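# Set console controls without triggering UNDER/OVER lights

## Task

Leave the console with the MODE knob pressed in, CHECK switched off, PROGRAM on P1 and the lever on CYCLE. Neither the UNDER nor the OVER light may light up at any moment. A light comes on whenever MODE is out, CHECK is on and the lever sits at CYCLE while PROGRAM is on anything other than P1. The console is loose on the table and can slide.

## Robot and tools

Robot: two six-joint arms, left_arm and right_arm. right_arm has a right hand; left_arm has its mirror image, a left hand. Calibrated base positions in the scene frame: left_arm (-0.042, +0.371, +0.039) m, right_arm (+0.049, -0.402, +0.039) m, both nearly unrotated. A camera stand is bolted behind the arms.

Scene frame: origin at table-top height, midway between the nominal bases. +z is up, +x points out over the table, and left_arm is on the +y side. Image left and right do not match arm names. Poses, velocities and targets in results use this frame. Offsets use its axes, and rotations turn about the Hand target position.

Hand point: it sits just past the index and middle knuckles, on the palm side. Its local +z runs along straight fingers toward the tips. Its +y points out of the palm face. On the right hand +x points away from the thumb; on the left hand it points toward the thumb. Straight fingertips reach about 0.12 m past the hand point. A rigid mast near the wrist can strike things.

Row layout (48 numbers, all in [-1, 1], both arms always filled). Numbers 1-6 are left_arm dx, dy, dz, rx, ry, rz. Numbers 7-22 are the left hand motors. 23 is left current_limit and 24 is left speed. Numbers 25-48 repeat this for the right arm. dx, dy, dz are offsets, not poses, along scene axes, with 1.0 = 0.6 m. rx, ry, rz form one rotation vector, with 1.0 = 180 degrees. Offsets count from the arm's Hand target when the action or move begins. Sending six zeros re-requests the current Hand target.

Hand motor order: index_mcp, index_abd, index_pip, index_dip, thumb_cmc, thumb_axl, thumb_mcp, thumb_ipl, middle_mcp, middle_abd, middle_pip, middle_dip, ring_mcp, ring_abd, ring_pip, ring_dip. Each value is a goal angle scaled between the hinge stops, not an offset. +1 curls or bends. The open, straight hand is about -0.75 / 0 / -0.58 / -0.70 per finger, with the thumb at -0.71, -0.68, -0.23, -0.17.

Grasp shortcut: put a, b, c, d in the first four hand slots and exactly 0 in the other twelve. a curls index and middle at the outer hinges. b bends all fingers at the knuckle. c brings the thumb across the palm. d curls the ring finger. All four at 0 gives an open hand, and (0, 0.75, 0.75, 0) gives a closed fist.

Zeros in hand slots are goals. To leave a hand unchanged, copy back its hand_goal, hand_current_limit and hand_speed. current_limit maps -1 to +1 onto 0 to 550 mA and starts at +0.4. speed gives (speed+1)/2 of 8.5 rad/s and starts at -0.6.

Tools:
- execute_actions(actions, cameras). actions is a list of actions. Each action is up to 15 rows at 1/30 s each; if fewer rows are given, the last row is held. Every row in an action counts from the same start pose. Images come only with an empty list or when cameras are named.
- move(target, speed, blend, stop_force, zero, blocking, cameras). target is one 48-number row or a list of up to 15. Every row in a list is an offset from the same Hand target, not from the previous row. speed is the path top speed, 0.002 to 3.6 m/s (default 0.25); rotation is limited to twice that in rad/s. blend is the corner rounding in m (0 = stop at each target). stop_force is 3 to 120 N and ends an arm's path when its wrist sensor feels that much push; it cannot be combined with blocking=false. zero (default true) re-zeros the sensor before the move. Use the same hand numbers in every row of a list. A move lasts at most 10 s of path. The move: line reports done, off_target, moving, held or fault, plus limits such as paced or held.
- wait(seconds 0-10). stop() brakes a running move. zoom_image(camera, region [x0,y0,x1,y1], at most 504x504 px). zero_wrist_force(arm). finished_scene() ends the scene for good.

Cameras: cam_head_left, cam_head_right, cam_high (896x504), cam_left_wrist, cam_right_wrist (672x504).

Result lines: end_effector_position (m), end_effector_quat_wxyz, velocities, Hand target (the last commanded pose after clipping; the next offsets start from it), joint positions and torques, wrist force and torque in the hand's own axes (plus the peak since the last shown reading), hand_goal, hand_measured, hand_current_ma, and hand_state (moving, goal, blocked or overload). Motor temperatures are also reported. The hand point often rests short of its target; send the gap as an offset.

Limits and hazards:
- Commanded orientation is clipped to within 32 degrees of the measured one.
- A clearance check holds back commands that bring the arms too close. Contact between the arms, including one hand gripping the other, can fail the scene.
- A torque fault stops an arm for 10 s. Wrist joints fault at 25.2 N m and the rest at 135 N m. A net force of about 150 N also stops the arm.
- The arms are stiff: aim only slightly past a firm contact. Move slowly near contact, use stop_force, and leave stop_force out when backing away from a press.
- A hand motor drawing 495 mA or more for 5 s shuts down for 10 s.
- Motors overheat at 85 °C, with a warning at 70 °C; long stretched-out holds heat them.
- Avoid paths close to an arm's own base.

Task cautions: the console is unfixed, so press knobs and switches with light, slow contact, ideally bracing it. Nothing may leave the table. To keep the lights off, never reach MODE out + CHECK on + lever at CYCLE unless PROGRAM is on P1. A safe order is to set PROGRAM to P1 first, or to push MODE in or switch CHECK off before moving the lever to CYCLE. Check the final state on camera before finishing.

Each tool is called after "Call:" in YAML: its name, and indented under it one key for each argument.

## Session

Call:
execute_actions:
  actions: []

Scene clock: 0.00 s.
left_arm: end_effector_position=(+0.6409, +0.1068, +0.2873) hand_goal=(-0.754, +0.000, -0.576, -0.696, -0.714, -0.678, -0.226, -0.168, -0.754, +0.000, -0.576, -0.696, -0.754, +0.000, -0.576, -0.696) hand_measured=(-0.754, +0.000, -0.576, -0.696, -0.714, -0.678, -0.226, -0.168, -0.754, +0.000, -0.576, -0.696, -0.754, +0.000, -0.576, -0.696) hand_current_ma=(+0, +0, +0, +0, +0, +0, +0, +0, +0, +0, +0, +0, +0, +0, +0, +0) hand_state=(goal, goal, overload, goal, goal, goal, goal, goal, goal, goal, goal, goal, goal, goal, goal, goal) hand_current_limit=0.40 hand_speed=-0.60 end_effector_quat_wxyz=(-0.309, +0.883, +0.321, -0.149) | right_arm: end_effector_position=(+0.1547, -0.1796, +0.2098) hand_goal=(-0.754, +0.000, -0.576, -0.696, -0.714, -0.678, -0.226, -0.168, -0.754, +0.000, -0.576, -0.696, -0.754, +0.000, -0.576, -0.696) hand_measured=(-0.754, +0.000, -0.576, -0.696, -0.714, -0.678, -0.226, -0.168, -0.754, +0.000, -0.576, -0.696, -0.754, +0.000, -0.576, -0.696) hand_current_ma=(+0, +0, +0, +0, +0, +0, +0, +0, +0, +0, +0, +0, +0, +0, +0, +0) hand_state=(goal, goal, goal, goal, goal, goal, goal, goal, goal, goal, goal, goal, goal, goal, goal, goal) hand_current_limit=0.40 hand_speed=-0.60 end_effector_quat_wxyz=(+0.050, +0.756, -0.649, +0.077)
Joint positions: left_arm=[2.878 -2.486 -0.35 -2.508 1.894 0.51] | right_arm=[0.532 -2.021 2.381 -1.889 -1.751 3.503]
Joint velocities: within noise
Joint torques (N m): no reading
Motor temperatures (°C): left_arm=[35 34 35 48 41 41] | right_arm=[47 43 34 42 46 39]
Wrist force (N): no reading
Wrist torque (N m): no reading
Wrist force, peak (N): no reading
Hand target: left_arm +0.6409, +0.1068, +0.2873; -0.309, +0.883, +0.321, -0.149 | right_arm +0.1547, -0.1796, +0.2098; +0.050, +0.756, -0.649, +0.077

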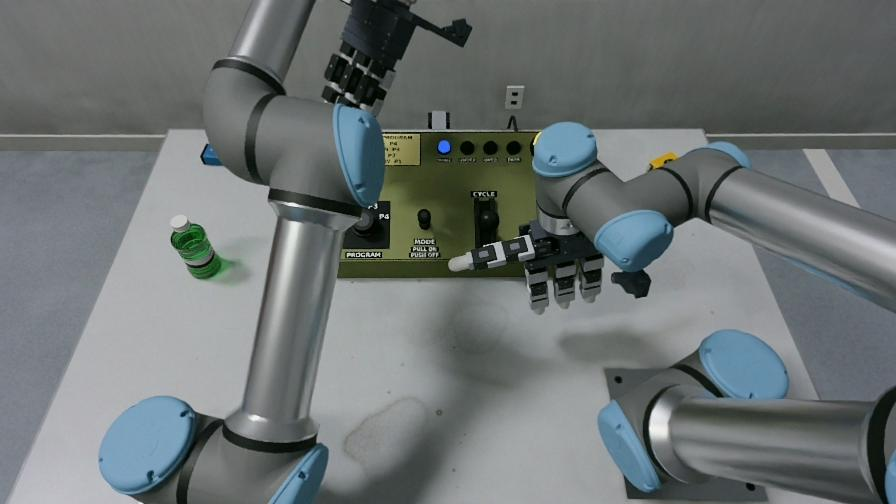

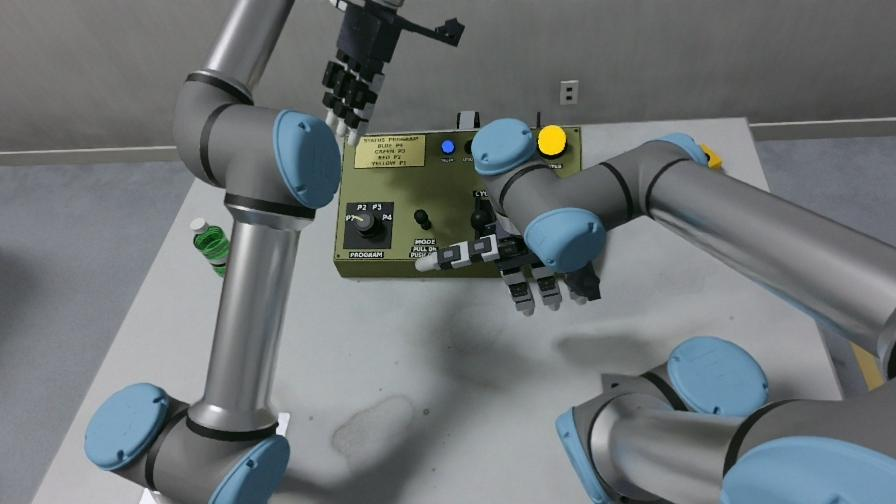

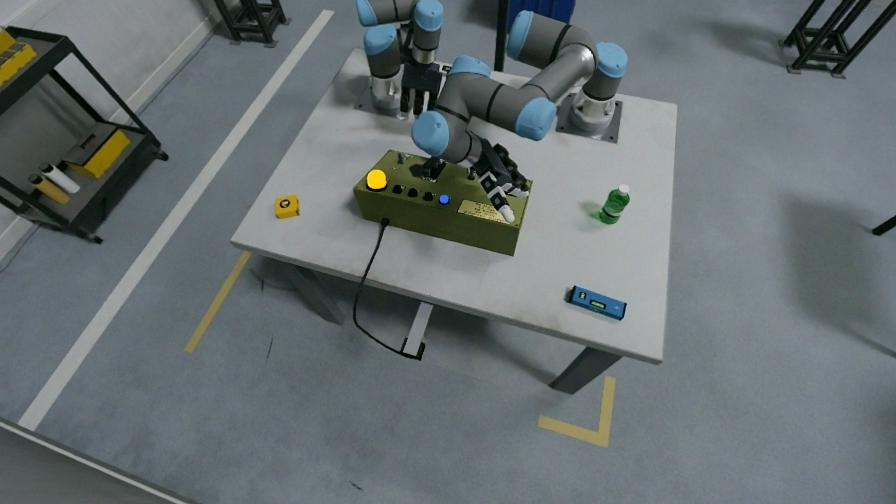

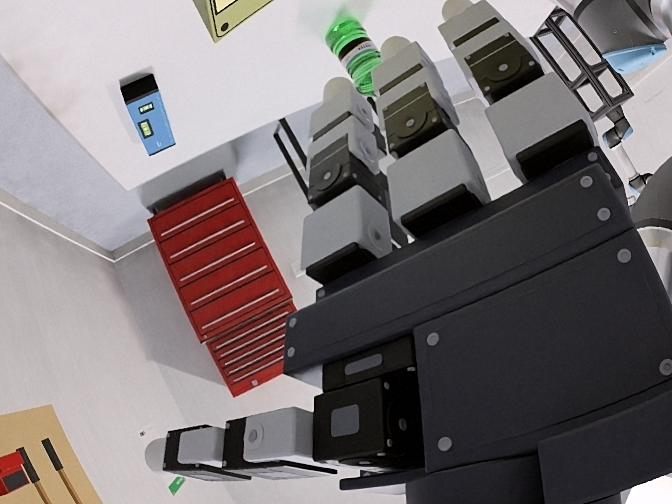

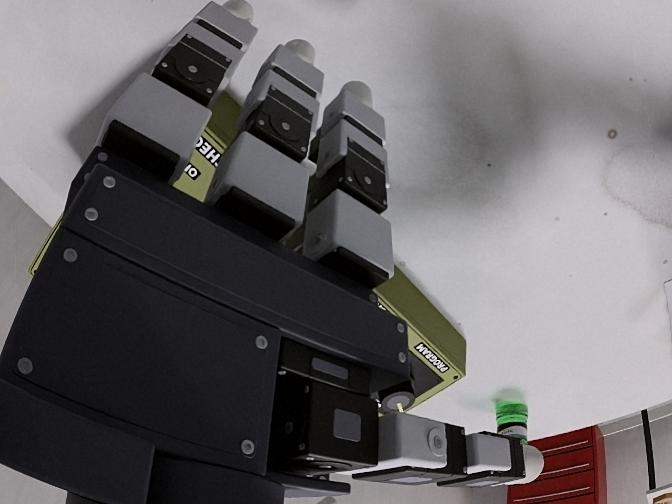

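Call:
zoom_image:
  camera: "cam_head_right"
  region: [320, 110, 600, 290]

Call:
zoom_image:
  camera: "cam_head_left"
  region: [320, 110, 600, 290]

Call:
zoom_image:
  camera: "cam_high"
  region: [340, 80, 560, 270]

Scaled by 1.800.

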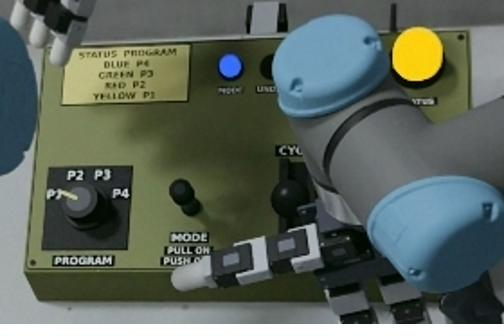

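Scaled by 1.800.

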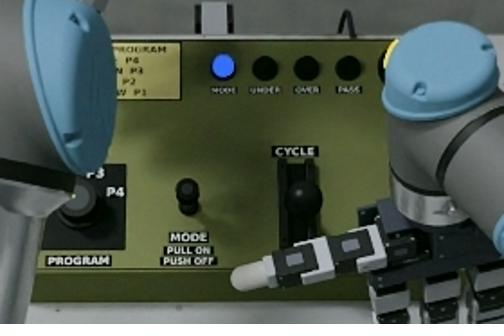

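Scaled by 2.291.

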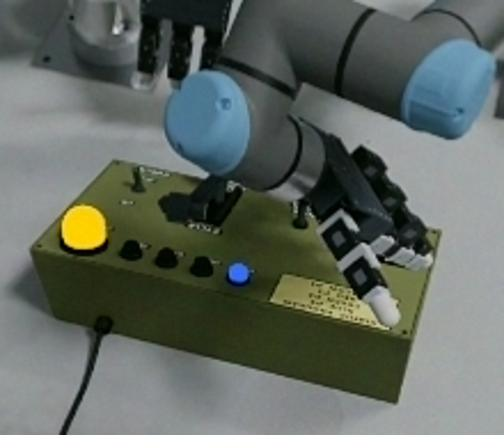

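Call:
move:
  target:
    - [-0.03,0.12,0.08,0,0,0,0,0,0,0,0,0,0,0,0,0,0,0,0,0,0,0,0.4,-0.6,0,-0.03,0.2,0,0,0,0,0,0,0,0,0,0,0,0,0,0,0,0,0,0,0,0.4,-0.6]
    - [-0.06,0.3,0.08,0,0,0,0,0,0,0,0,0,0,0,0,0,0,0,0,0,0,0,0.4,-0.6,0.159,-0.117,0.25,0,0,0,0,0,0,0,0,0,0,0,0,0,0,0,0,0,0,0,0.4,-0.6]
    - [-0.083,0.5,0.083,0,0,0,0,0,0,0,0,0,0,0,0,0,0,0,0,0,0,0,0.4,-0.6,0.325,-0.45,0.25,0,0,0,0,0,0,0,0,0,0,0,0,0,0,0,0,0,0,0,0.4,-0.6]
  blend: 0.04
  cameras: ["all"]

Scene clock: 62.77 s.
left_arm: end_effector_position=(+0.5911, +0.4067, +0.3371) hand_goal=(-0.750, +0.000, -0.580, -0.700, -0.710, -0.680, -0.230, -0.170, -0.750, +0.000, -0.580, -0.700, -0.750, +0.000, -0.580, -0.700) hand_measured=(-0.744, +0.000, -0.576, -0.696, -0.706, -0.678, -0.224, -0.168, -0.744, +0.000, -0.576, -0.696, -0.744, +0.000, -0.576, -0.696) hand_current_ma=(+4, +0, +0, +2, +4, +2, +6, +2, +4, +0, +2, +2, +5, +0, +2, +2) hand_state=(goal, goal, overload, goal, goal, goal, goal, goal, goal, goal, goal, goal, goal, goal, goal, goal) hand_current_limit=0.40 hand_speed=-0.60 end_effector_quat_wxyz=(-0.309, +0.883, +0.321, -0.149) | right_arm: end_effector_position=(+0.3495, -0.4494, +0.3599) hand_goal=(-0.750, +0.000, -0.580, -0.700, -0.710, -0.680, -0.230, -0.170, -0.750, +0.000, -0.580, -0.700, -0.750, +0.000, -0.580, -0.700) hand_measured=(-0.750, +0.000, -0.578, -0.698, -0.712, -0.678, -0.224, -0.168, -0.750, +0.000, -0.578, -0.698, -0.750, +0.000, -0.578, -0.698) hand_current_ma=(+0, +0, +3, +3, -2, +3, +12, +3, +0, +0, +3, +3, +0, +0, +3, +3) hand_state=(goal, goal, goal, goal, goal, goal, goal, goal, goal, goal, goal, goal, goal, goal, goal, goal) hand_current_limit=0.40 hand_speed=-0.60 end_effector_quat_wxyz=(+0.050, +0.755, -0.649, +0.078)
Joint positions: left_arm=[3.287 -2.032 -1.028 -2.122 2.111 0.893] | right_arm=[-0.382 -1.903 1.962 -1.748 -1.713 2.576]
Joint torques (N m): left_arm=[8.66 50.29 9.72 2.8 2.36 1.05] | right_arm=[-8.32 3.11 -34.57 -4.88 1.21 -1.47]
Wrist force (N): left_arm=[0.1 -0.2 0.1] | right_arm=[0.4 -0.3 -0.2]
Wrist torque (N m): left_arm=[-0.04 -0.01 -0.07] | right_arm=[0.00 -0.06 0.12]
Wrist force, peak (N): left_arm=[-0.3 1.1 0.0] | right_arm=[1.3 -0.2 0.2]
Hand target: left_arm +0.5911, +0.4068, +0.3371; -0.309, +0.883, +0.321, -0.149 | right_arm +0.3497, -0.4496, +0.3598; +0.050, +0.756, -0.649, +0.077
Off the commanded pose: left_arm 0.000 m, 0 deg | right_arm 0.000 m, 0 deg.
move: done

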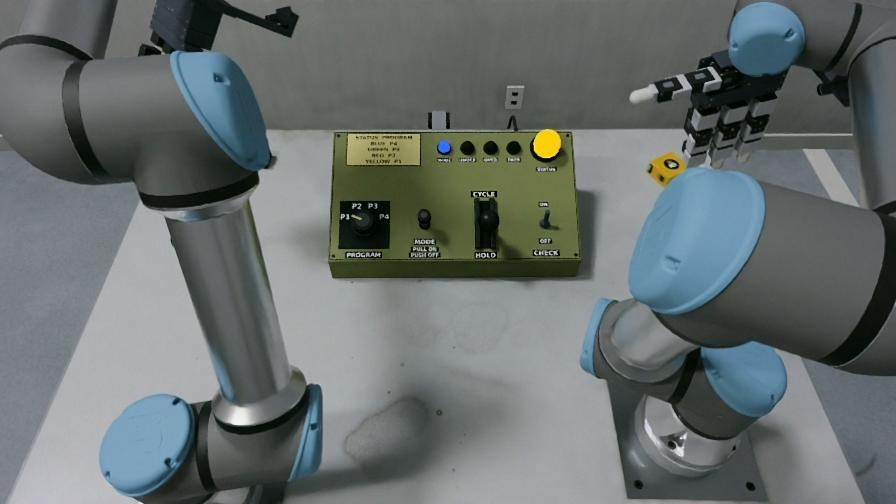

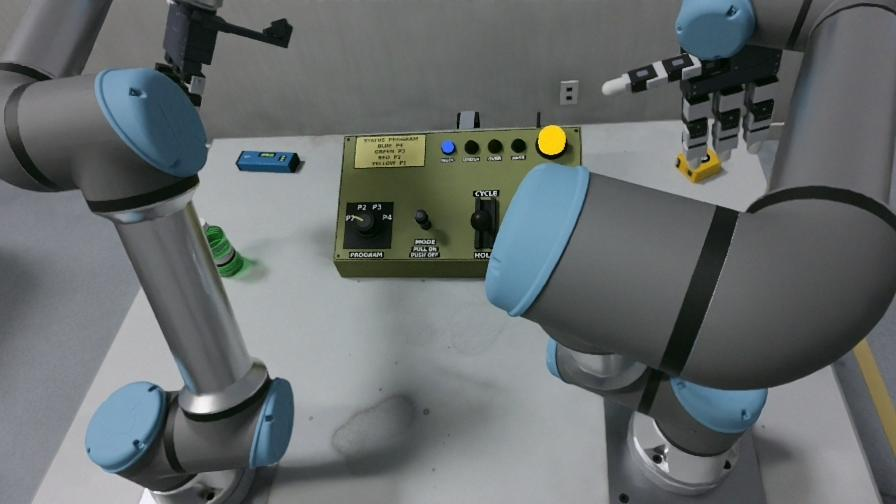

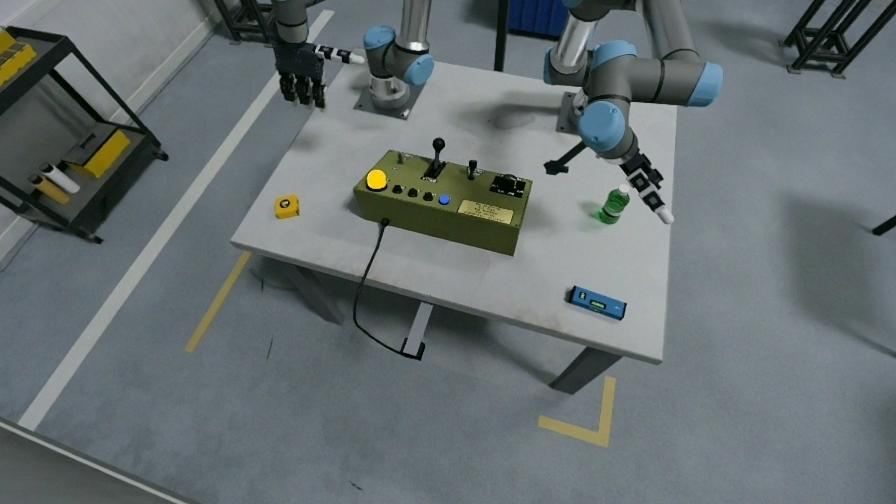

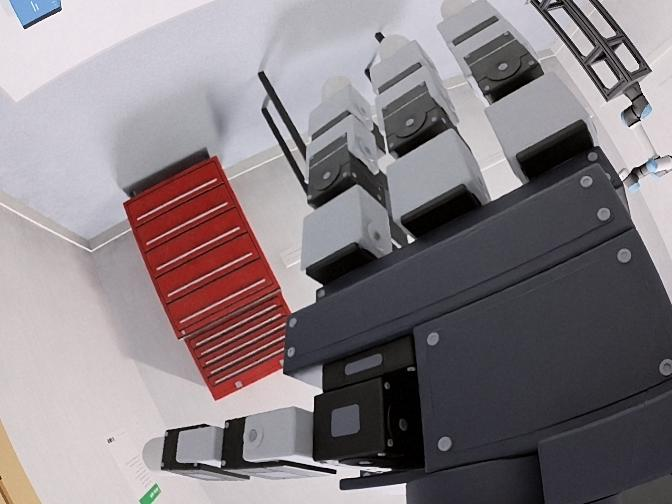

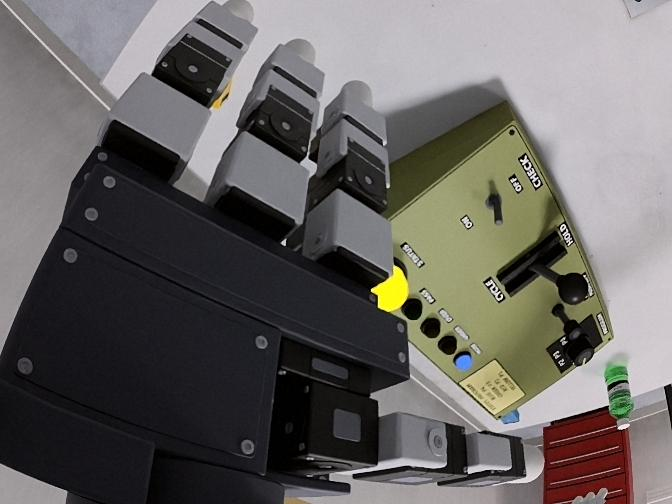

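Call:
zoom_image:
  camera: "cam_head_left"
  region: [320, 120, 460, 290]

Call:
zoom_image:
  camera: "cam_head_left"
  region: [450, 120, 590, 290]

Call:
zoom_image:
  camera: "cam_right_wrist"
  region: [390, 100, 640, 420]

Call:
zoom_image:
  camera: "cam_high"
  region: [340, 120, 550, 270]

Scaled by 2.965.

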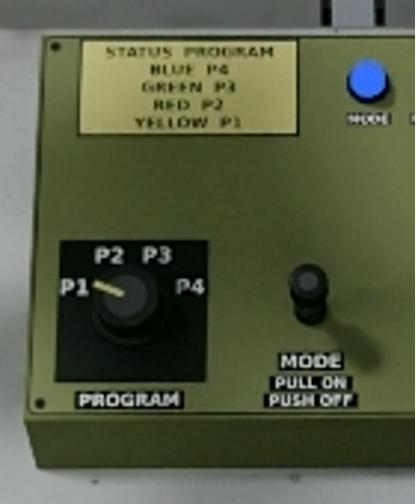

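Scaled by 2.965.

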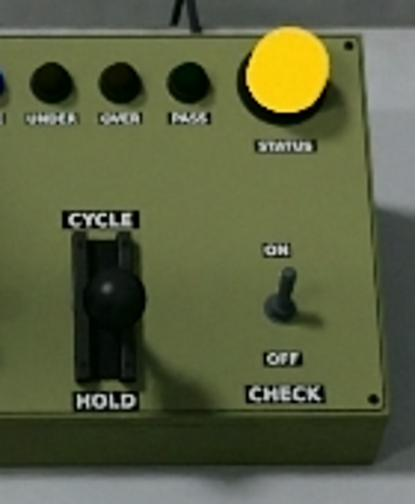

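Scaled by 1.575 from the camera's 672x504 image, which has a finer 960x720 frame.

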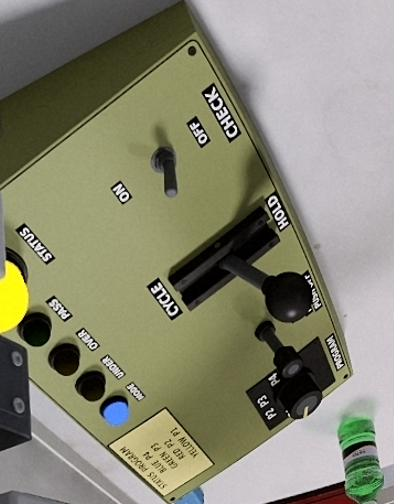

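Scaled by 2.400.

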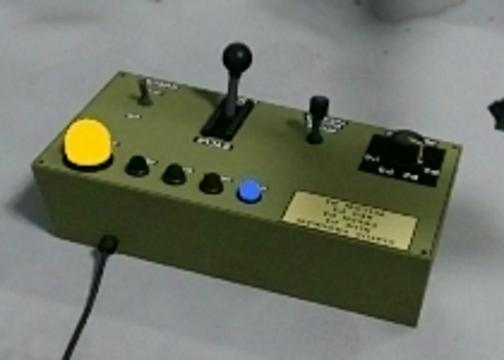

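Call:
zoom_image:
  camera: "cam_head_left"
  region: [620, 60, 800, 200]

Call:
zoom_image:
  camera: "cam_head_right"
  region: [590, 60, 790, 200]

Call:
zoom_image:
  camera: "cam_head_right"
  region: [330, 120, 510, 290]

Call:
zoom_image:
  camera: "cam_high"
  region: [260, 0, 440, 140]

Scaled by 2.800.

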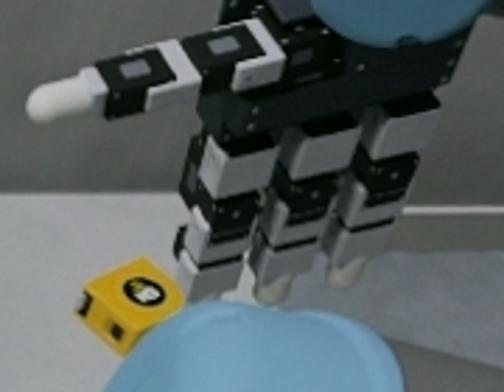

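Scaled by 2.520.

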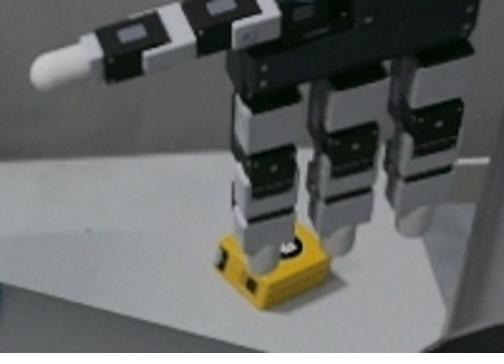

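Scaled by 2.800.

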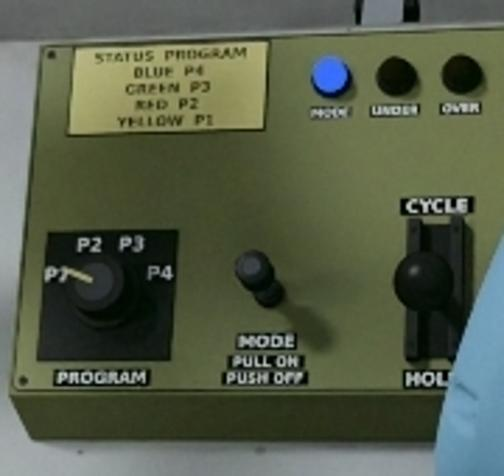

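Scaled by 2.800.

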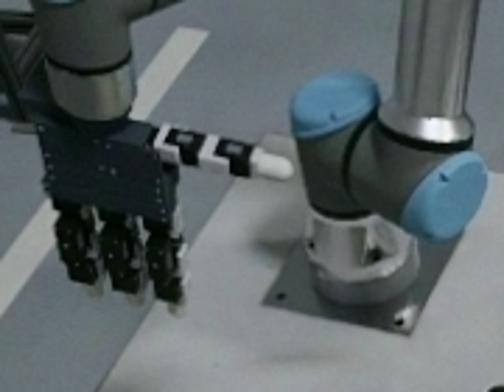

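Call:
move:
  target: [0,0,0,0,0,0,0,0,0,0,0,0,0,0,0,0,0,0,0,0,0,0,0.4,-0.6,-0.0403,0.7943,-0.0497,0.0621,-0.0542,-0.0420,-0.75,0,-0.58,-0.70,-0.71,-0.68,-0.23,-0.17,0.45,0.001,0.7,0.2,0.45,0.001,0.7,0.2,0.4,-0.6]
  cameras: ["all"]

Scene clock: 288.43 s.
left_arm: end_effector_position=(+0.5911, +0.4068, +0.3371) hand_goal=(-0.750, +0.000, -0.580, -0.700, -0.710, -0.680, -0.230, -0.170, -0.750, +0.000, -0.580, -0.700, -0.750, +0.000, -0.580, -0.700) hand_measured=(-0.744, +0.000, -0.576, -0.696, -0.706, -0.678, -0.224, -0.168, -0.744, +0.000, -0.576, -0.696, -0.744, +0.000, -0.576, -0.696) hand_current_ma=(+4, +0, +0, +2, +4, +2, +6, +2, +4, +0, +2, +2, +5, +0, +2, +2) hand_state=(goal, goal, overload, goal, goal, goal, goal, goal, goal, goal, goal, goal, goal, goal, goal, goal) hand_current_limit=0.40 hand_speed=-0.60 end_effector_quat_wxyz=(-0.309, +0.883, +0.321, -0.149) | right_arm: end_effector_position=(+0.3255, +0.0268, +0.3300) hand_goal=(-0.750, +0.000, -0.580, -0.700, -0.710, -0.680, -0.230, -0.170, +0.450, +0.000, +0.700, +0.200, +0.450, +0.000, +0.700, +0.200) hand_measured=(-0.750, +0.000, -0.578, -0.698, -0.710, -0.678, -0.224, -0.168, +0.422, +0.000, +0.682, +0.196, +0.424, +0.000, +0.682, +0.196) hand_current_ma=(+1, +0, +3, +3, +0, +3, +12, +3, -66, +0, -34, -4, -64, +0, -34, -5) hand_state=(goal, goal, goal, goal, goal, goal, goal, goal, blocked, goal, goal, goal, blocked, goal, goal, goal) hand_current_limit=0.40 hand_speed=-0.60 end_effector_quat_wxyz=(-0.074, +0.703, -0.703, +0.074)
Joint positions: left_arm=[3.287 -2.032 -1.028 -2.122 2.111 0.893] | right_arm=[0.676 -1.547 1.727 -1.918 -1.698 3.784]
Joint torques (N m): left_arm=[8.66 51.74 10.66 3.14 2.24 1.08] | right_arm=[13.36 -13.3 -33.6 -4.75 -1.57 2.07]
Wrist force (N): left_arm=[-0.2 -0.4 0.0] | right_arm=[-0.4 -0.3 0.2]
Wrist torque (N m): left_arm=[-0.04 0.02 -0.10] | right_arm=[0.17 -0.02 -0.11]
Wrist force, peak (N): left_arm=[0.5 -0.3 0.4] | right_arm=[-1.6 0.3 0.1]
Hand target: left_arm +0.5911, +0.4068, +0.3371; -0.309, +0.883, +0.321, -0.149 | right_arm +0.3255, +0.0270, +0.3300; -0.074, +0.703, -0.703, +0.074
Off the commanded pose: left_arm 0.000 m, 0 deg | right_arm 0.000 m, 0 deg.
move: done

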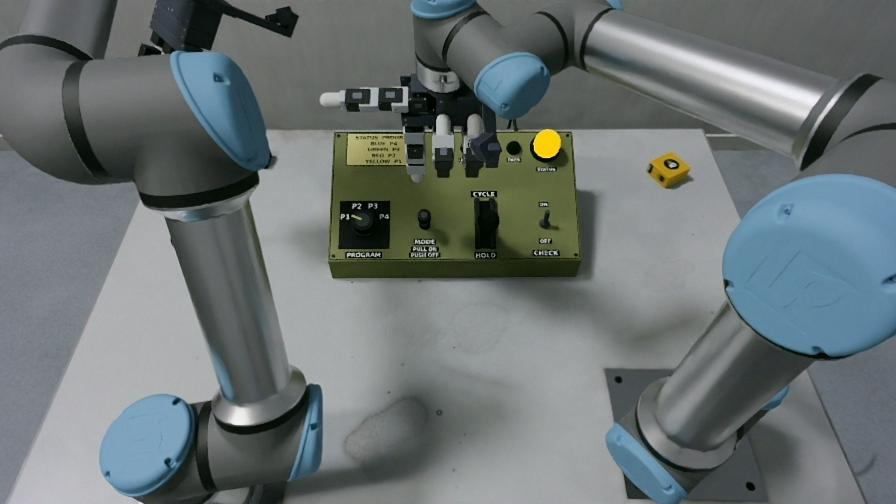

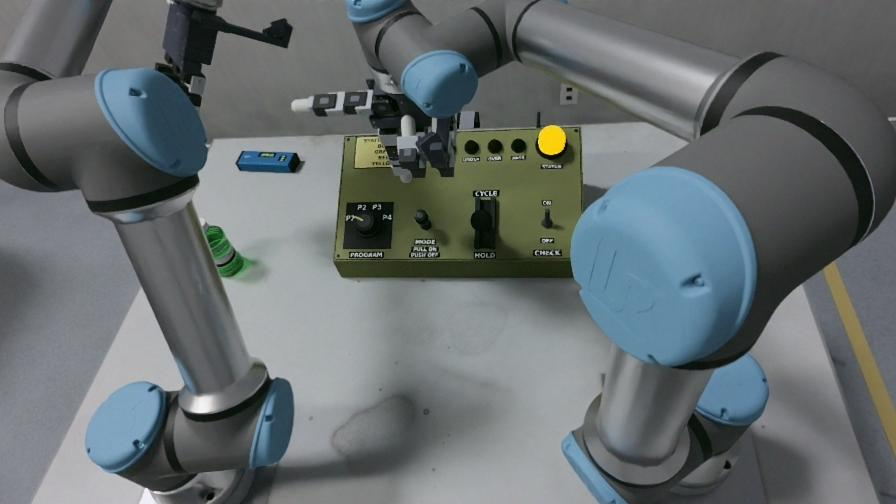

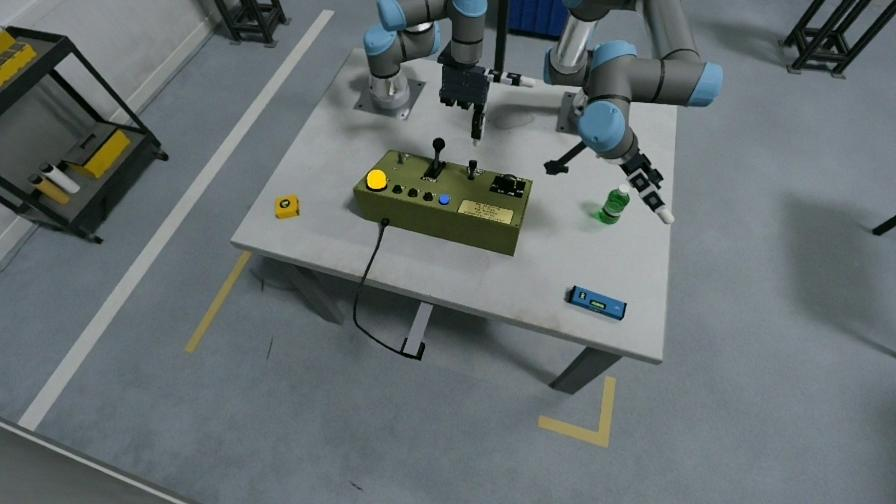

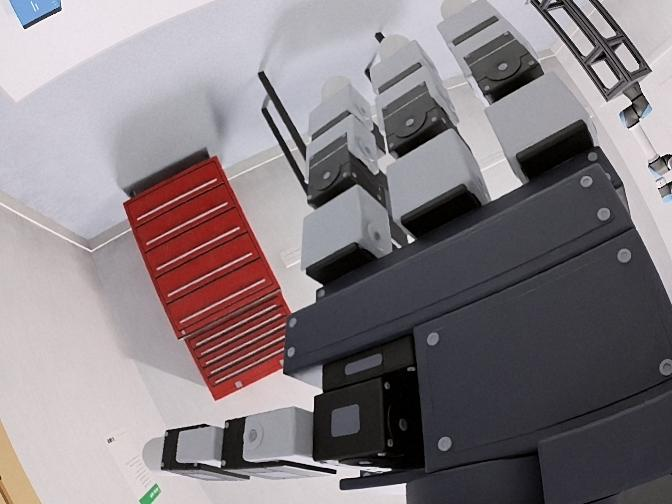

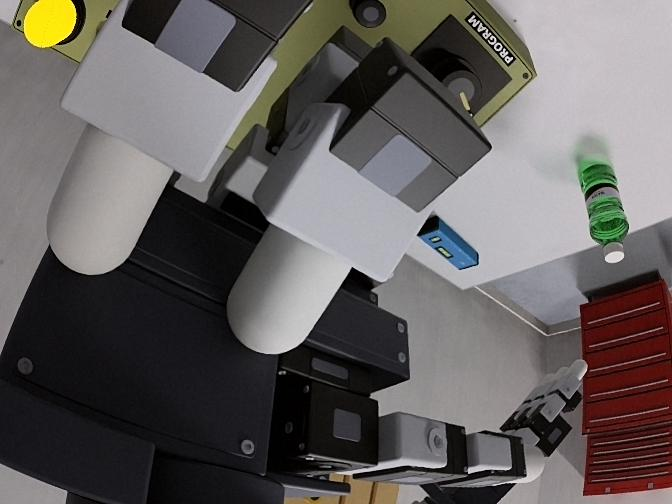

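Call:
zoom_image:
  camera: "cam_head_left"
  region: [380, 120, 480, 240]

Call:
zoom_image:
  camera: "cam_head_right"
  region: [360, 120, 460, 240]

Call:
zoom_image:
  camera: "cam_high"
  region: [400, 60, 550, 230]

Scaled by 4.200.

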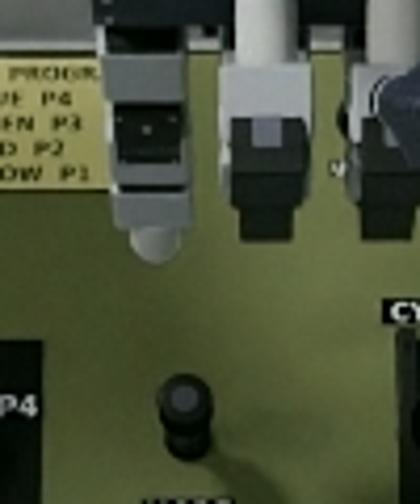

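Scaled by 4.200.

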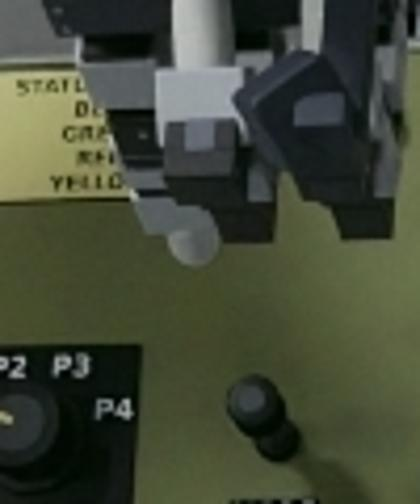

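Scaled by 2.965.

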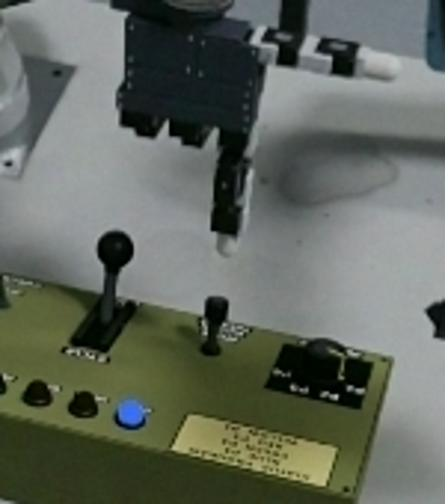

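Call:
move:
  target: [0,0,0,0,0,0,0,0,0,0,0,0,0,0,0,0,0,0,0,0,0,0,0.4,-0.6,0,-0.0162,-0.1235,0,0,0,-0.75,0,-0.58,-0.70,-0.71,-0.68,-0.23,-0.17,0.45,0.001,0.7,0.2,0.45,0.001,0.7,0.2,0.4,-0.6]
  speed: 0.12
  cameras: ["cam_head_left","cam_head_right","cam_high"]

Call:
zoom_image:
  camera: "cam_head_left"
  region: [380, 140, 480, 260]

Call:
zoom_image:
  camera: "cam_head_right"
  region: [370, 140, 470, 260]

Call:
zoom_image:
  camera: "cam_high"
  region: [420, 90, 540, 220]

Scene clock: 315.10 s.
left_arm: end_effector_position=(+0.5911, +0.4068, +0.3371) hand_goal=(-0.750, +0.000, -0.580, -0.700, -0.710, -0.680, -0.230, -0.170, -0.750, +0.000, -0.580, -0.700, -0.750, +0.000, -0.580, -0.700) hand_measured=(-0.744, +0.000, -0.576, -0.696, -0.706, -0.678, -0.224, -0.168, -0.744, +0.000, -0.576, -0.696, -0.744, +0.000, -0.576, -0.696) hand_current_ma=(+4, +0, +0, +2, +4, +2, +6, +2, +4, +0, +2, +2, +5, +0, +2, +2) hand_state=(goal, goal, overload, goal, goal, goal, goal, goal, goal, goal, goal, goal, goal, goal, goal, goal) hand_current_limit=0.40 hand_speed=-0.60 end_effector_quat_wxyz=(-0.309, +0.883, +0.321, -0.149) | right_arm: end_effector_position=(+0.3255, +0.0173, +0.2561) hand_goal=(-0.750, +0.000, -0.580, -0.700, -0.710, -0.680, -0.230, -0.170, +0.450, +0.000, +0.700, +0.200, +0.450, +0.000, +0.700, +0.200) hand_measured=(-0.750, +0.000, -0.578, -0.698, -0.710, -0.678, -0.224, -0.168, +0.422, +0.000, +0.682, +0.196, +0.424, +0.000, +0.682, +0.196) hand_current_ma=(+1, +0, +3, +3, +0, +3, +12, +3, -66, +0, -34, -4, -64, +0, -34, -5) hand_state=(goal, goal, goal, goal, goal, goal, goal, goal, blocked, goal, goal, goal, blocked, goal, goal, goal) hand_current_limit=0.40 hand_speed=-0.60 end_effector_quat_wxyz=(-0.074, +0.703, -0.703, +0.074)
Joint positions: left_arm=[3.287 -2.032 -1.028 -2.122 2.111 0.893] | right_arm=[0.66 -1.516 1.891 -2.115 -1.696 3.768]
Joint torques (N m): left_arm=[9.09 50.71 10.71 2.99 2.22 1.16] | right_arm=[-8.21 -13.37 -10.88 -4.51 1.29 -2.26]
Wrist force (N): left_arm=[-0.1 -0.5 0.0] | right_arm=[-0.3 -0.2 -0.2]
Wrist torque (N m): left_arm=[-0.06 0.01 -0.07] | right_arm=[0.23 -0.04 0.00]
Wrist force, peak (N): left_arm=[0.4 -0.6 0.1] | right_arm=[-0.7 -0.6 0.1]
Hand target: left_arm +0.5911, +0.4068, +0.3371; -0.309, +0.883, +0.321, -0.149 | right_arm +0.3255, +0.0173, +0.2559; -0.074, +0.703, -0.703, +0.074
Off the commanded pose: left_arm 0.000 m, 0 deg | right_arm 0.000 m, 0 deg.
move: done
Images, in order (width x height): cam_head_left 896x504, cam_head_right 896x504, cam_high 896x504.

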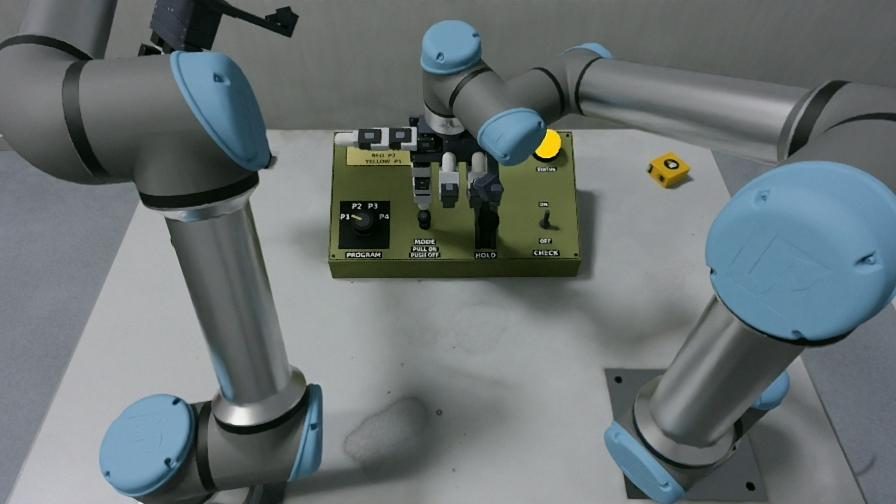

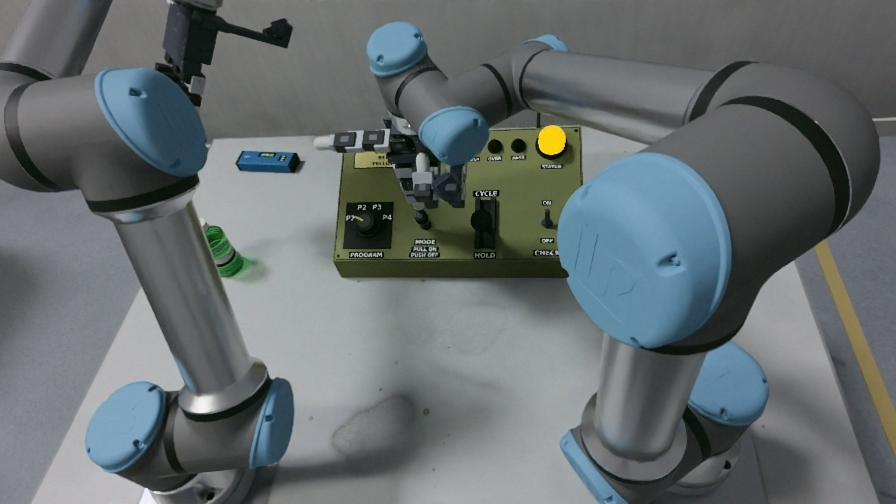

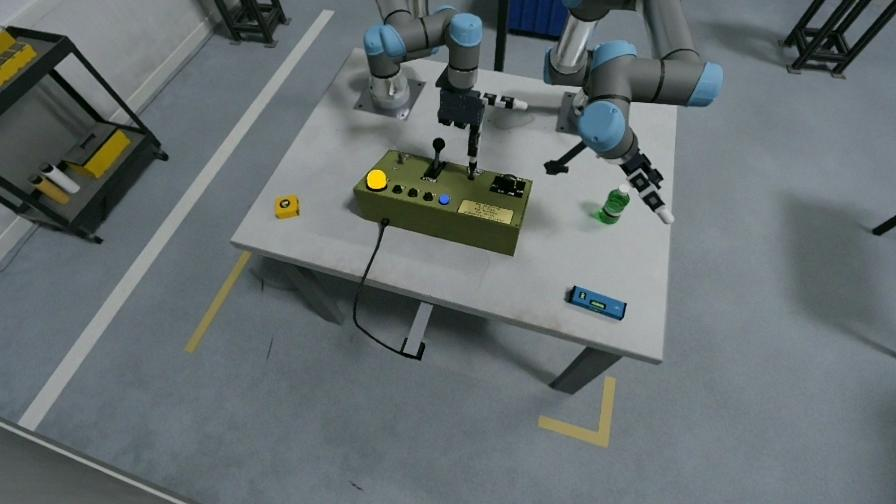

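Scaled by 4.200.

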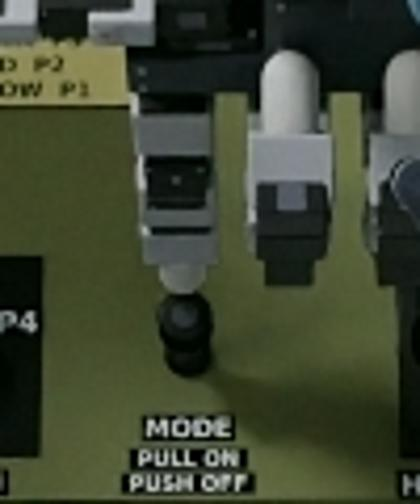

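Scaled by 4.200.

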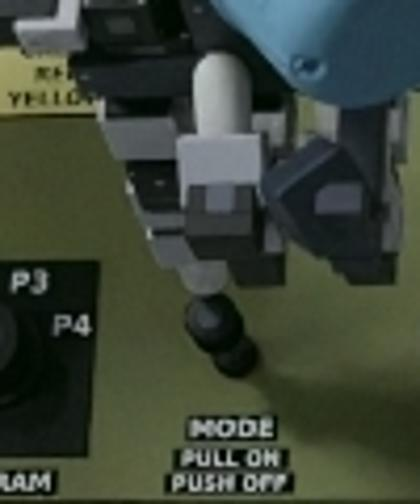

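Scaled by 3.877.

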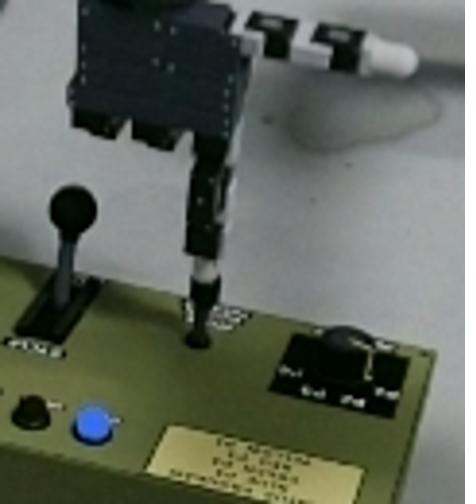

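Call:
move:
  target: [0,0,0,0,0,0,0,0,0,0,0,0,0,0,0,0,0,0,0,0,0,0,0.4,-0.6,0.014,0,-0.0653,0,0,0,-0.75,0,-0.58,-0.70,-0.71,-0.68,-0.23,-0.17,0.45,0.001,0.7,0.2,0.45,0.001,0.7,0.2,0.7,-0.6]
  speed: 0.02
  stop_force: 15
  cameras: ["cam_head_left","cam_head_right","cam_high"]

Call:
zoom_image:
  camera: "cam_head_left"
  region: [380, 120, 480, 260]

Call:
zoom_image:
  camera: "cam_high"
  region: [420, 90, 540, 220]

Scene clock: 390.80 s.
left_arm: end_effector_position=(+0.5911, +0.4068, +0.3371) hand_goal=(-0.750, +0.000, -0.580, -0.700, -0.710, -0.680, -0.230, -0.170, -0.750, +0.000, -0.580, -0.700, -0.750, +0.000, -0.580, -0.700) hand_measured=(-0.744, +0.000, -0.576, -0.696, -0.706, -0.678, -0.224, -0.168, -0.744, +0.000, -0.576, -0.696, -0.744, +0.000, -0.576, -0.696) hand_current_ma=(+4, +0, +0, +2, +4, +2, +6, +2, +4, +0, +2, +2, +5, +0, +2, +2) hand_state=(goal, goal, overload, goal, goal, goal, goal, goal, goal, goal, goal, goal, goal, goal, goal, goal) hand_current_limit=0.40 hand_speed=-0.60 end_effector_quat_wxyz=(-0.309, +0.883, +0.321, -0.149) | right_arm: end_effector_position=(+0.3295, +0.0173, +0.2373) hand_goal=(-0.750, +0.000, -0.580, -0.700, -0.710, -0.680, -0.230, -0.170, +0.450, +0.000, +0.700, +0.200, +0.450, +0.000, +0.700, +0.200) hand_measured=(-0.750, +0.002, -0.582, -0.700, -0.710, -0.678, -0.224, -0.168, +0.422, +0.000, +0.682, +0.196, +0.424, +0.000, +0.682, +0.196) hand_current_ma=(+1, +2, -2, +0, +0, +3, +12, +3, -66, +0, -34, -4, -64, +0, -34, -5) hand_state=(goal, goal, goal, goal, goal, goal, goal, goal, blocked, goal, goal, goal, blocked, goal, goal, goal) hand_current_limit=0.70 hand_speed=-0.60 end_effector_quat_wxyz=(-0.074, +0.703, -0.703, +0.074)
Joint positions: left_arm=[3.287 -2.032 -1.028 -2.122 2.111 0.893] | right_arm=[0.656 -1.491 1.917 -2.166 -1.695 3.763]
Joint torques (N m): left_arm=[8.67 50.72 10.59 3.07 1.95 1.14] | right_arm=[10.67 -30.84 -25.83 1.12 -1.89 1.75]
Wrist force (N): left_arm=[0.0 -0.3 -0.2] | right_arm=[-0.4 -0.8 -15.1]
Wrist torque (N m): left_arm=[-0.03 -0.01 -0.07] | right_arm=[1.35 -0.34 0.01]
Wrist force, peak (N): left_arm=[-0.1 -0.5 0.5] | right_arm=[-0.6 -1.2 -25.8]
Hand target: left_arm +0.5911, +0.4068, +0.3371; -0.309, +0.883, +0.321, -0.149 | right_arm +0.3295, +0.0173, +0.2373; -0.074, +0.703, -0.703, +0.074 (not the last commanded pose)
Off the commanded pose: left_arm 0.000 m, 0 deg | right_arm 0.021 m, 0 deg.
move: contact (right_arm)
Images, in order (width x height): cam_head_left 896x504, cam_head_right 896x504, cam_high 896x504.

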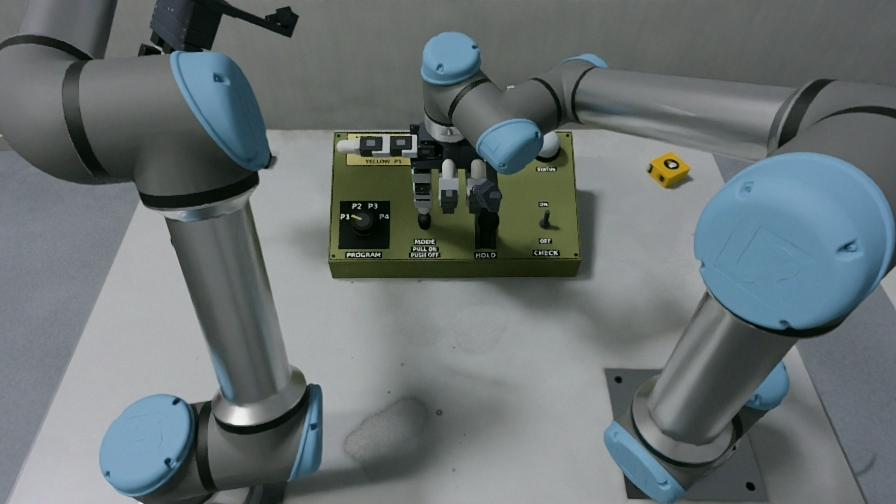

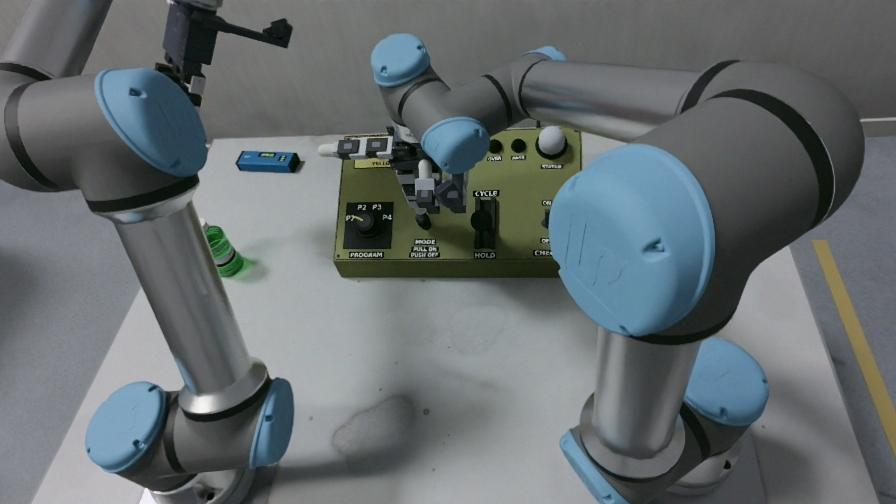

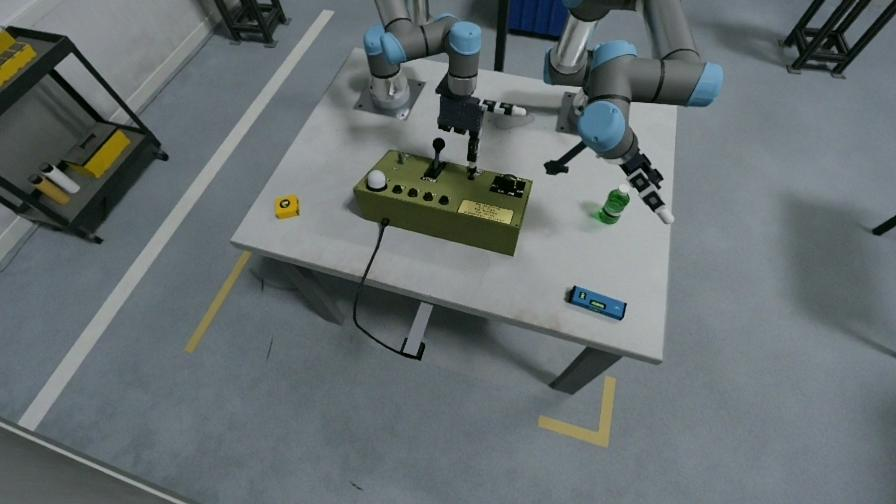

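Scaled by 3.600.

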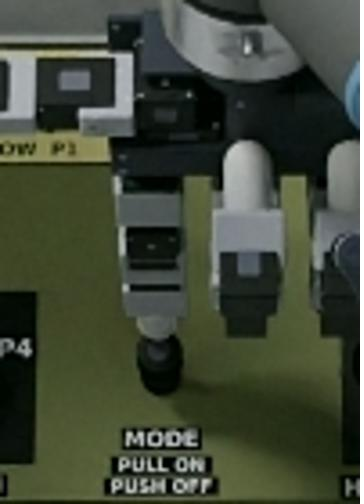

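Scaled by 3.877.

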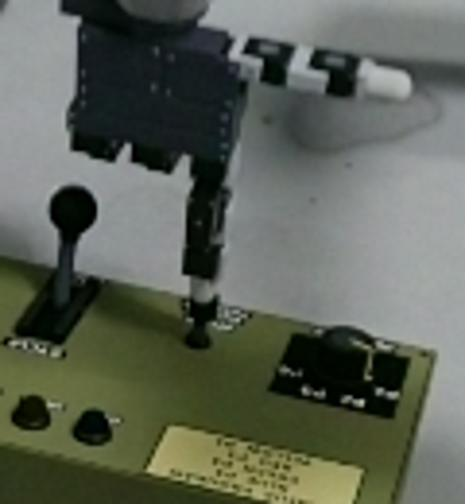

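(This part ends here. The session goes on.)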